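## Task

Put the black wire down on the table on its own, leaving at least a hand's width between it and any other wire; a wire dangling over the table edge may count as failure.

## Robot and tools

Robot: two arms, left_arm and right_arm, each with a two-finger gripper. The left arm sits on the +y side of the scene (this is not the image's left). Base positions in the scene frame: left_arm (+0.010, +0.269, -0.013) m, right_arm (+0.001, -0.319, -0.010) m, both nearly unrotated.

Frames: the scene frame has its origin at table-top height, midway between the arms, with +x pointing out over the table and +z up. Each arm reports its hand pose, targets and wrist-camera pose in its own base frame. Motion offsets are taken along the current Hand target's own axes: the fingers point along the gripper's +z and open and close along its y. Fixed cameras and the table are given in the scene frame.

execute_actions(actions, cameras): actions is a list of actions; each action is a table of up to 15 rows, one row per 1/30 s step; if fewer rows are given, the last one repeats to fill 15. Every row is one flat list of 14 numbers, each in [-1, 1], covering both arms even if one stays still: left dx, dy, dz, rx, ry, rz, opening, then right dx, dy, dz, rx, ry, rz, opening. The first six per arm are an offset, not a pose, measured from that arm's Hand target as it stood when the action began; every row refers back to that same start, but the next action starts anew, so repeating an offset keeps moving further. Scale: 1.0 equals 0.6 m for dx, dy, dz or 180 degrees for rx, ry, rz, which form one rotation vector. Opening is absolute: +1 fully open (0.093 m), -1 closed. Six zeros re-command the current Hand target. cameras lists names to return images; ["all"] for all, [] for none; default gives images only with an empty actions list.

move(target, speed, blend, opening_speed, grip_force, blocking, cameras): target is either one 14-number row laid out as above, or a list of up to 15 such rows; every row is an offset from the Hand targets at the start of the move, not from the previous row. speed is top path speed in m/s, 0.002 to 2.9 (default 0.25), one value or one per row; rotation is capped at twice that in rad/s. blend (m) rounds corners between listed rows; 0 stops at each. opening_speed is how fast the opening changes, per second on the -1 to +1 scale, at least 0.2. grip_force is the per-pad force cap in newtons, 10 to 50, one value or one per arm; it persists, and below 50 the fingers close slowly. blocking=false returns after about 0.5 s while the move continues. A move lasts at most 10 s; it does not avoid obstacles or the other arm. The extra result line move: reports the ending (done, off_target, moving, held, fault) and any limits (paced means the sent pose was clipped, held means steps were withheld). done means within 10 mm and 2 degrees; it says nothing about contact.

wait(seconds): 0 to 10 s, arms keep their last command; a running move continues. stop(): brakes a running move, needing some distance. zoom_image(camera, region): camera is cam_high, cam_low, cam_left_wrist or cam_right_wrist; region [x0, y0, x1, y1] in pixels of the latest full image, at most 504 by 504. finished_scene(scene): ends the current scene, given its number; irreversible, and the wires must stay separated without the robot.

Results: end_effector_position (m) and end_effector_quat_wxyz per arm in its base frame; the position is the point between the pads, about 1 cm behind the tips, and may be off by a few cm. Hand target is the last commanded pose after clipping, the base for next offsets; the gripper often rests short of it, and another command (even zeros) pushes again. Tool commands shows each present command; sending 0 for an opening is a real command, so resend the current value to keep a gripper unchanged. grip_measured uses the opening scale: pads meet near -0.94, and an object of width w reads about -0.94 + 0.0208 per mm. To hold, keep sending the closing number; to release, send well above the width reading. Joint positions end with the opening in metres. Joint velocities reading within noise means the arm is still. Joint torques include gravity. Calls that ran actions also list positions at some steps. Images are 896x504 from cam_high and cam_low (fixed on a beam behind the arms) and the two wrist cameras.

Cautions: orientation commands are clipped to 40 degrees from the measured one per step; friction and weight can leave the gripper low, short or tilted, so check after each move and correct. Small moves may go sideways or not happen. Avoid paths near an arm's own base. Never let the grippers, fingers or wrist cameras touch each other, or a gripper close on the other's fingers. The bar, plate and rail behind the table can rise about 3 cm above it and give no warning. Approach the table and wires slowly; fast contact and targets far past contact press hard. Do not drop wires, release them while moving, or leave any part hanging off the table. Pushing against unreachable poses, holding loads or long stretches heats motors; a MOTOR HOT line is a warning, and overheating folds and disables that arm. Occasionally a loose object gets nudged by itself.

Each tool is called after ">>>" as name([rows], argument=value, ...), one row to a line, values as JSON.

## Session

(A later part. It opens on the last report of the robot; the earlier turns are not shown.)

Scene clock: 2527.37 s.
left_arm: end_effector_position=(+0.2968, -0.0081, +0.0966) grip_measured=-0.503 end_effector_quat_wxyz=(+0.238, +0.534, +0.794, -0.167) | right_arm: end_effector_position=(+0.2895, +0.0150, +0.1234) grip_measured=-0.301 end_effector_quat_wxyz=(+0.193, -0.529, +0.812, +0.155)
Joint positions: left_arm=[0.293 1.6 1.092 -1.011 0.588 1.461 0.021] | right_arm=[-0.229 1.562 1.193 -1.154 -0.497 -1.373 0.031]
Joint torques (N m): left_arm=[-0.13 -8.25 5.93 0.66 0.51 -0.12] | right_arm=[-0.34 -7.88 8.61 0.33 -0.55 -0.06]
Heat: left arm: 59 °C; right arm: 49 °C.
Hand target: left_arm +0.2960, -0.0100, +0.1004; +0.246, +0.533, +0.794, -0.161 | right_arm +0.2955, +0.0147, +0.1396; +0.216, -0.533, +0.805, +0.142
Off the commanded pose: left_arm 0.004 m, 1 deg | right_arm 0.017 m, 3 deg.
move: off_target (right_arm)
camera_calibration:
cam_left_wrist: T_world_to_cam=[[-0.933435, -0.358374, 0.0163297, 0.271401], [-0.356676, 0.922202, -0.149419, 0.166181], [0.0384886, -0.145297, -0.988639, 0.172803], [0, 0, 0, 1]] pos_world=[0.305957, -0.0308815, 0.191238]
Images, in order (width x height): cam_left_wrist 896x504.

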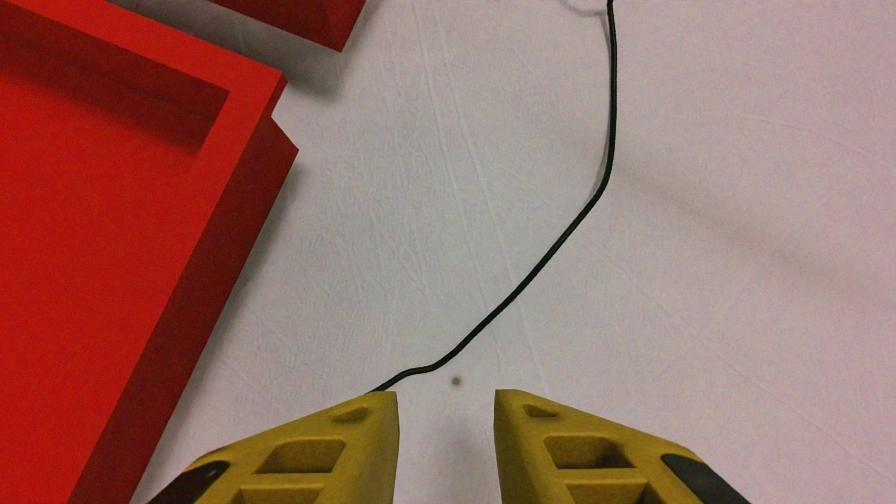

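>>> move([
  [-0.12,-0.1233,0.1215,0,0,0,-0.5,0,0,0,0,0,0,-0.3],
  [-0.0615,-0.124,0.2075,0,0,0,-0.5,0,0,0,0,0,0,-0.3],
], speed=[0.2,0.08], blend=[0.01,0], cameras=["cam_left_wrist"])

Scene clock: 2540.60 s.
left_arm: end_effector_position=(+0.2658, -0.1300, +0.0274) grip_measured=-0.503 end_effector_quat_wxyz=(+0.246, +0.533, +0.792, -0.165) | right_arm: end_effector_position=(+0.2895, +0.0150, +0.1234) grip_measured=-0.301 end_effector_quat_wxyz=(+0.193, -0.529, +0.812, +0.155)
Joint positions: left_arm=[-0.18 1.49 0.657 -0.384 0.497 0.914 0.021] | right_arm=[-0.229 1.562 1.193 -1.154 -0.497 -1.373 0.031]
Joint torques (N m): left_arm=[-0.64 -2.69 4.68 1.69 0.29 -0.11] | right_arm=[-0.46 -7.95 8.94 0.32 -0.54 -0.06]
Heat: left arm: 58 °C; right arm: 49 °C.
Hand target: left_arm +0.2660, -0.1310, +0.0175; +0.246, +0.532, +0.794, -0.161 | right_arm +0.2955, +0.0147, +0.1396; +0.216, -0.533, +0.805, +0.142
Off the commanded pose: left_arm 0.010 m, 0 deg | right_arm 0.017 m, 3 deg.
move: off_target (right_arm)
camera_calibration:
cam_left_wrist: T_world_to_cam=[[-0.932851, -0.360241, 0.00383761, 0.199984], [-0.356147, 0.920539, -0.160522, 0.257043], [0.054294, -0.15111, -0.987025, 0.082819], [0, 0, 0, 1]] pos_world=[0.273604, -0.152061, 0.122238]
Images, in order (width x height): cam_left_wrist 896x504.

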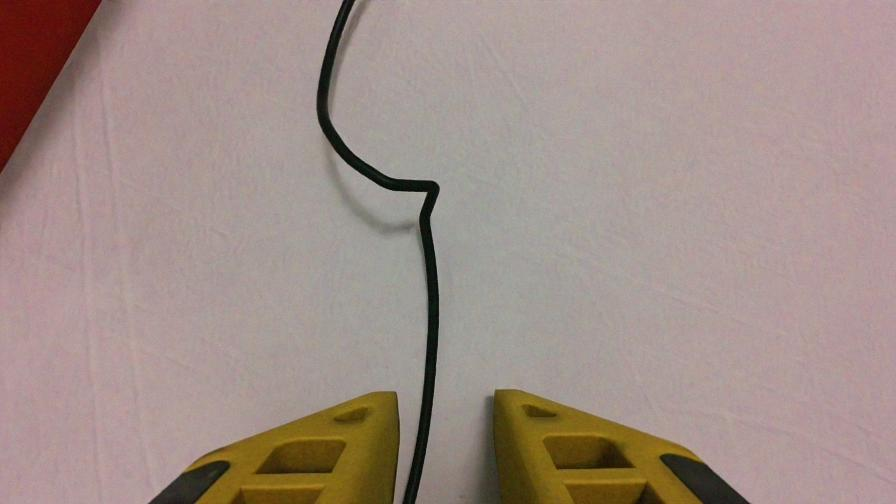

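Centered. Close, then lift slightly and drag.

>>> move([
  [0.005,0,0.0075,0,0,0,-0.5,0,0,0,0,0,0,-0.3],
  [0.005,0,0.0075,0,0,0,-1,0,0,0,0,0,0,-0.3],
], speed=0.05, opening_speed=0.6, cameras=["cam_left_wrist"])

Scene clock: 2546.13 s.
left_arm: end_effector_position=(+0.2717, -0.1310, +0.0272) grip_measured=-0.979 end_effector_quat_wxyz=(+0.260, +0.533, +0.789, -0.161) | right_arm: end_effector_position=(+0.2895, +0.0150, +0.1234) grip_measured=-0.301 end_effector_quat_wxyz=(+0.193, -0.529, +0.812, +0.155)
Joint positions: left_arm=[-0.177 1.497 0.649 -0.339 0.503 0.912 0] | right_arm=[-0.229 1.562 1.193 -1.154 -0.497 -1.373 0.031]
Joint torques (N m): left_arm=[-0.66 -2.15 4.44 1.52 0.27 -0.12] | right_arm=[-0.14 -7.87 8.96 0.29 -0.55 -0.05]
Heat: left arm: 58 °C; right arm: 49 °C.
Hand target: left_arm +0.2659, -0.1311, +0.0121; +0.246, +0.533, +0.794, -0.161 | right_arm +0.2955, +0.0147, +0.1396; +0.216, -0.533, +0.805, +0.142
Off the commanded pose: left_arm 0.016 m, 2 deg | right_arm 0.017 m, 3 deg.
move: off_target (left_arm, right_arm); target 2's new opening was sent with left_arm's hand 0.015 m and 1 deg from that target
camera_calibration:
cam_left_wrist: T_world_to_cam=[[-0.93174, -0.362696, -0.0176583, 0.205033], [-0.353842, 0.91777, -0.180262, 0.259577], [0.0815868, -0.161709, -0.98346, 0.0732346], [0, 0, 0, 1]] pos_world=[0.276912, -0.152025, 0.122436]
Images, in order (width x height): cam_left_wrist 896x504.

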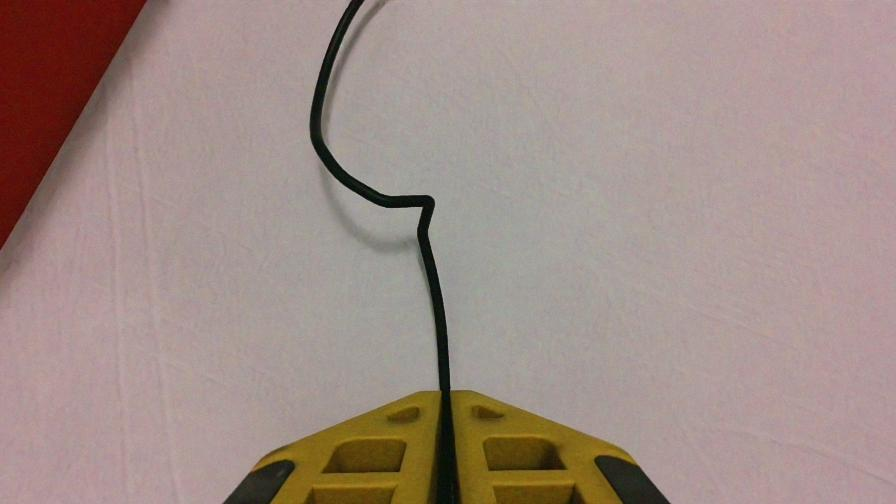

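>>> move([
  [-0.0375,0,-0.0552,0,0,0,-1,0,0,0,0,0,0,-0.3],
  [0.109,-0.0377,-0.1552,0,0,0,-1,0,0,0,0,0,0,-0.3],
], speed=0.1, blend=[0.015,0], cameras=["cam_left_wrist", "cam_high"])

>>> zoom_image(camera="cam_high", region=[220, 240, 640, 410])

Scene clock: 2557.37 s.
left_arm: end_effector_position=(+0.2071, -0.0385, +0.0507) grip_measured=-0.979 end_effector_quat_wxyz=(+0.238, +0.529, +0.800, -0.155) | right_arm: end_effector_position=(+0.2895, +0.0150, +0.1234) grip_measured=-0.301 end_effector_quat_wxyz=(+0.193, -0.529, +0.812, +0.155)
Joint positions: left_arm=[0.261 1.253 0.611 -0.834 0.569 1.403 0] | right_arm=[-0.229 1.562 1.193 -1.154 -0.497 -1.373 0.031]
Joint torques (N m): left_arm=[0.65 -3.7 6.06 0.53 0.65 0.21] | right_arm=[0.05 -7.8 8.62 0.32 -0.49 0.03]
Heat: left arm: 57 °C; right arm: 49 °C.
Hand target: left_arm +0.2043, -0.0413, +0.0523; +0.246, +0.532, +0.794, -0.161 | right_arm +0.2955, +0.0147, +0.1396; +0.216, -0.533, +0.805, +0.142
Off the commanded pose: left_arm 0.004 m, 1 deg | right_arm 0.017 m, 3 deg.
move: off_target (right_arm)
camera_calibration:
cam_left_wrist: T_world_to_cam=[[-0.926691, -0.37582, 0.0019224, 0.17633], [-0.372618, 0.918106, -0.135043, 0.157672], [0.048987, -0.12586, -0.990838, 0.125138], [0, 0, 0, 1]] pos_world=[0.216025, -0.0627418, 0.144945]
Images, in order (width x height): cam_high 896x504, cam_left_wrist 896x504.

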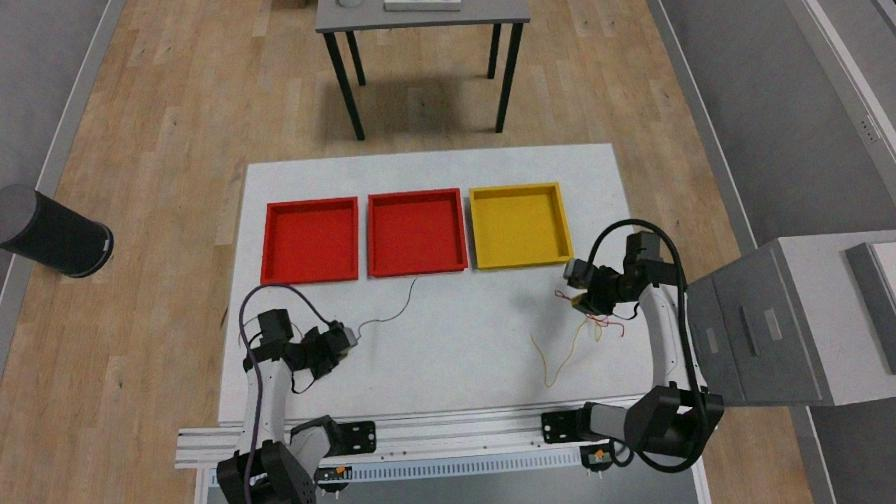

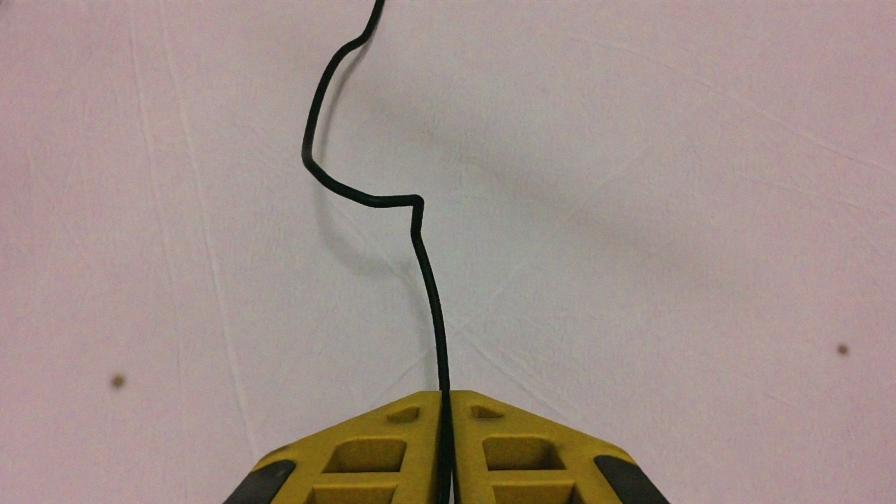

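Scaled by 1.200 from the camera's 896x504 image, which has a finer 1280x720 frame.

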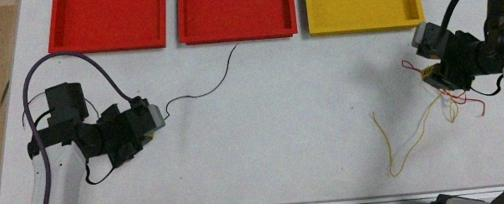

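>>> zoom_image(camera="cam_high", region=[215, 290, 345, 390])

>>> zoom_image(camera="cam_high", region=[340, 260, 440, 340])

Scaled by 3.877 from the camera's 896x504 image, which has a finer 1280x720 frame.

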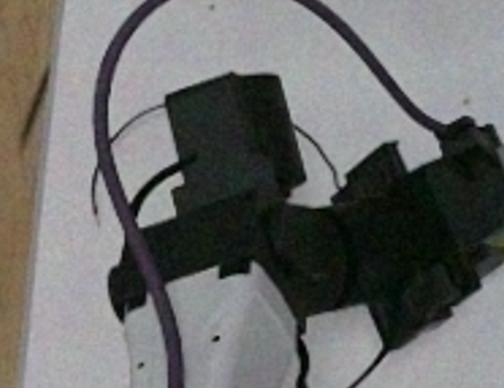

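Scaled by 5.040 from the camera's 896x504 image, which has a finer 1280x720 frame.

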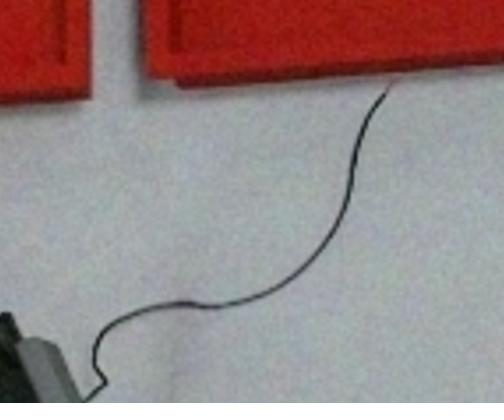

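>>> move([
  [-0.0683,-0.0407,0.0462,0,0,0,-1,0,0,0,0,0,0,-0.3],
  [-0.042,-0.0407,0.0848,0,0,0,-1,0,0,0,0,0,0,-0.3],
  [-0.042,-0.0407,0.0848,0,0,0,-0.5,0,0,0,0,0,0,-0.3],
  [-0.1153,-0.0407,-0.0228,0,0,0,-0.5,0,0,0,0,0,0,-0.3],
], speed=0.1, opening_speed=0.8, cameras=["cam_left_wrist", "cam_high"])

Scene clock: 2574.23 s.
left_arm: end_effector_position=(+0.1933, -0.0963, +0.0910) grip_measured=-0.503 end_effector_quat_wxyz=(+0.233, +0.531, +0.797, -0.171) | right_arm: end_effector_position=(+0.2895, +0.0150, +0.1234) grip_measured=-0.301 end_effector_quat_wxyz=(+0.193, -0.529, +0.812, +0.155)
Joint positions: left_arm=[-0.055 1.075 0.665 -0.905 0.533 1.052 0.021] | right_arm=[-0.229 1.562 1.193 -1.154 -0.497 -1.373 0.031]
Joint torques (N m): left_arm=[-0.14 -2.58 10.85 0.9 0.35 -0.12] | right_arm=[-0.17 -7.92 8.88 0.32 -0.53 0.01]
Heat: left arm: 57 °C; right arm: 49 °C.
Hand target: left_arm +0.2003, -0.0966, +0.1023; +0.246, +0.533, +0.794, -0.161 | right_arm +0.2955, +0.0147, +0.1396; +0.216, -0.533, +0.805, +0.142
Off the commanded pose: left_arm 0.013 m, 2 deg | right_arm 0.017 m, 3 deg.
move: off_target (left_arm, right_arm)
camera_calibration:
cam_left_wrist: T_world_to_cam=[[-0.932182, -0.360702, 0.0305251, 0.14163], [-0.361192, 0.921212, -0.144596, 0.210011], [0.024036, -0.145815, -0.98902, 0.161161], [0, 0, 0, 1]] pos_world=[0.204006, -0.118879, 0.185435]
Images, in order (width x height): cam_high 896x504, cam_left_wrist 896x504.

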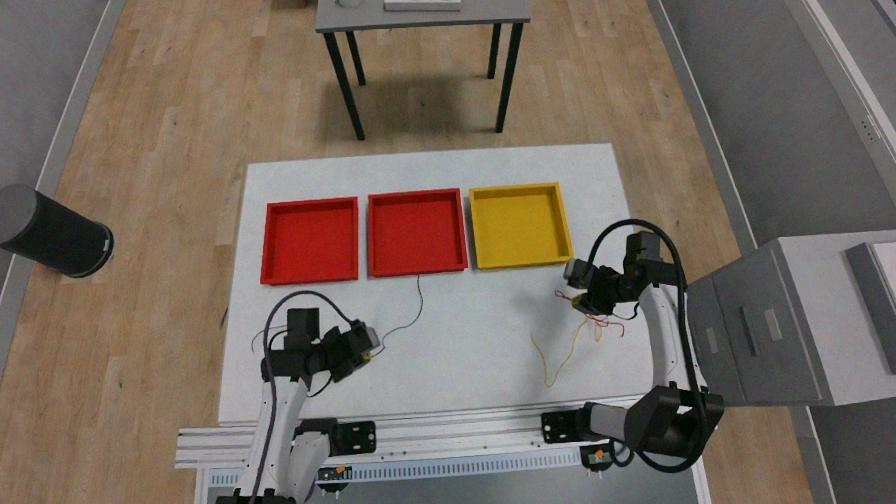

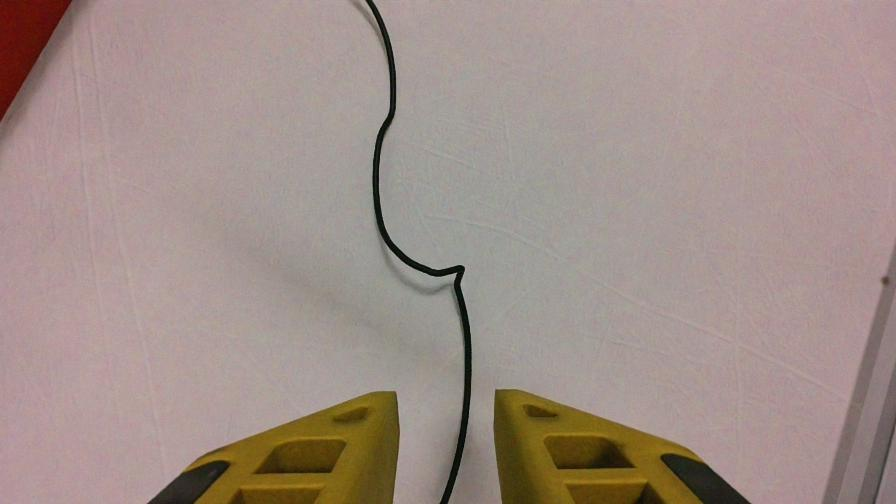

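>>> move(target=[-0.075,0,-0.11,0,0,0,-0.5,-0.05,0,-0.0864,0,0,0,-0.3], speed=0.15, cameras=["cam_high", "cam_low", "cam_right_wrist"])

>>> zoom_image(camera="cam_high", region=[215, 255, 455, 425])

>>> zoom_image(camera="cam_low", region=[380, 270, 660, 370])

Scene clock: 2581.17 s.
left_arm: end_effector_position=(+0.1958, -0.0965, +0.1748) grip_measured=-0.503 end_effector_quat_wxyz=(+0.241, +0.532, +0.795, -0.165) | right_arm: end_effector_position=(+0.2922, +0.0145, +0.1861) grip_measured=-0.301 end_effector_quat_wxyz=(+0.197, -0.530, +0.811, +0.151)
Joint positions: left_arm=[-0.057 1.064 0.989 -1.217 0.53 1.047 0.021] | right_arm=[-0.229 1.562 1.441 -1.391 -0.499 -1.373 0.031]
Joint torques (N m): left_arm=[0.03 -0.9 10.92 0.91 0.39 -0.09] | right_arm=[-0.23 -6.94 8.72 0.32 -0.5 0]
Heat: left arm: 58 °C; right arm: 49 °C.
Hand target: left_arm +0.1998, -0.0969, +0.1822; +0.246, +0.533, +0.794, -0.161 | right_arm +0.2954, +0.0148, +0.1995; +0.216, -0.533, +0.805, +0.142
Off the commanded pose: left_arm 0.008 m, 1 deg | right_arm 0.014 m, 3 deg.
move: off_target (right_arm)
camera_calibration:
cam_right_wrist: T_world_to_cam=[[0.917085, -0.395155, -0.0529924, -0.251887], [-0.398486, -0.912758, -0.0899031, 0.189599], [-0.0128436, 0.103565, -0.99454, 0.273739], [0, 0, 0, 1]] pos_world=[0.31007, 0.0451735, 0.275941]
Images, in order (width x height): cam_high 896x504, cam_low 896x504, cam_right_wrist 896x504.

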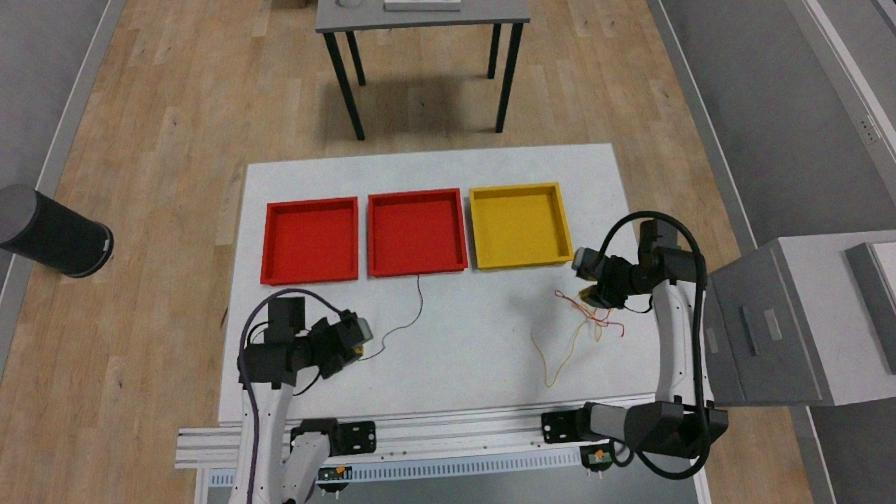

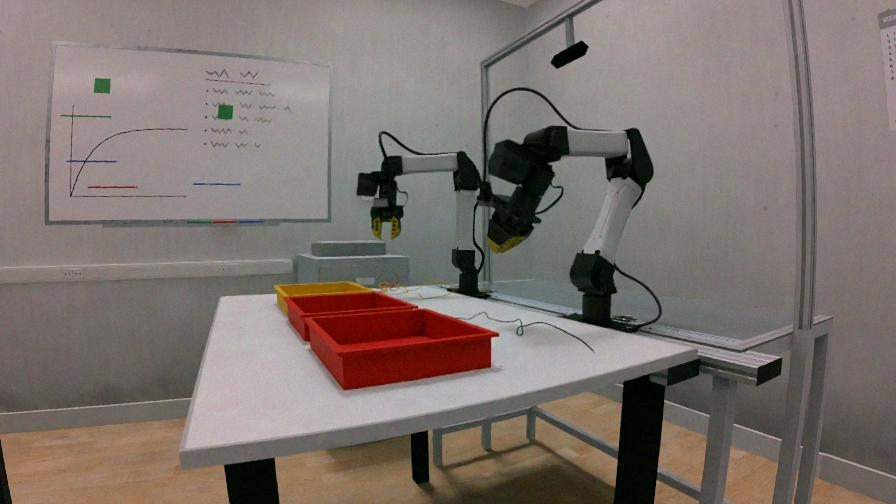

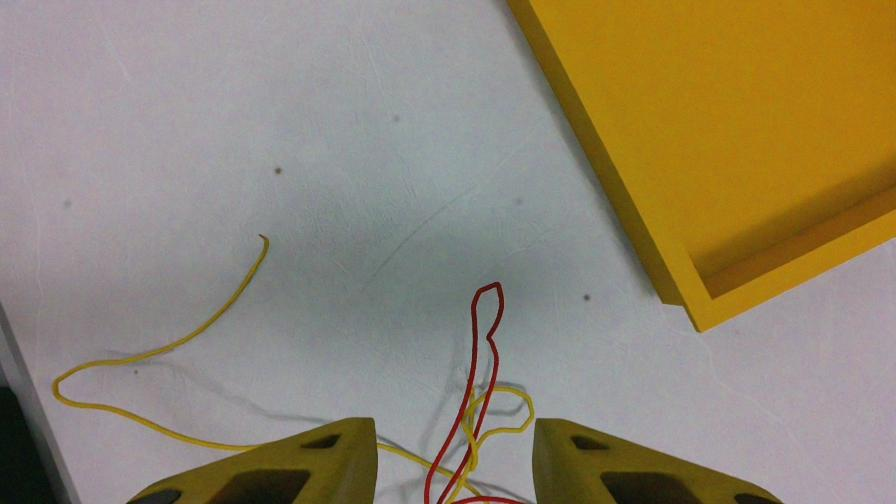

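Scaled by 2.100 from the camera's 896x504 image, which has a finer 1280x720 frame.

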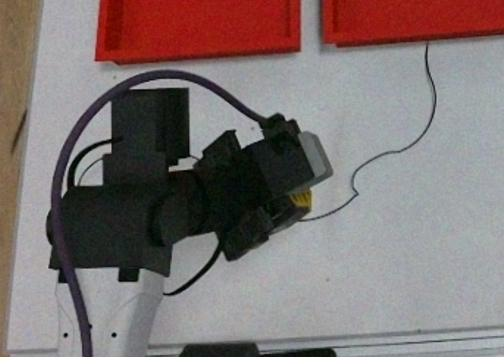

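Scaled by 1.800 from the camera's 896x504 image, which has a finer 1280x720 frame.

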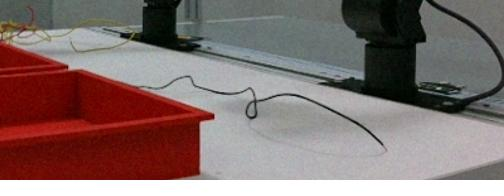

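>>> finished_scene(scene=2)

The scene is finished: the task was done.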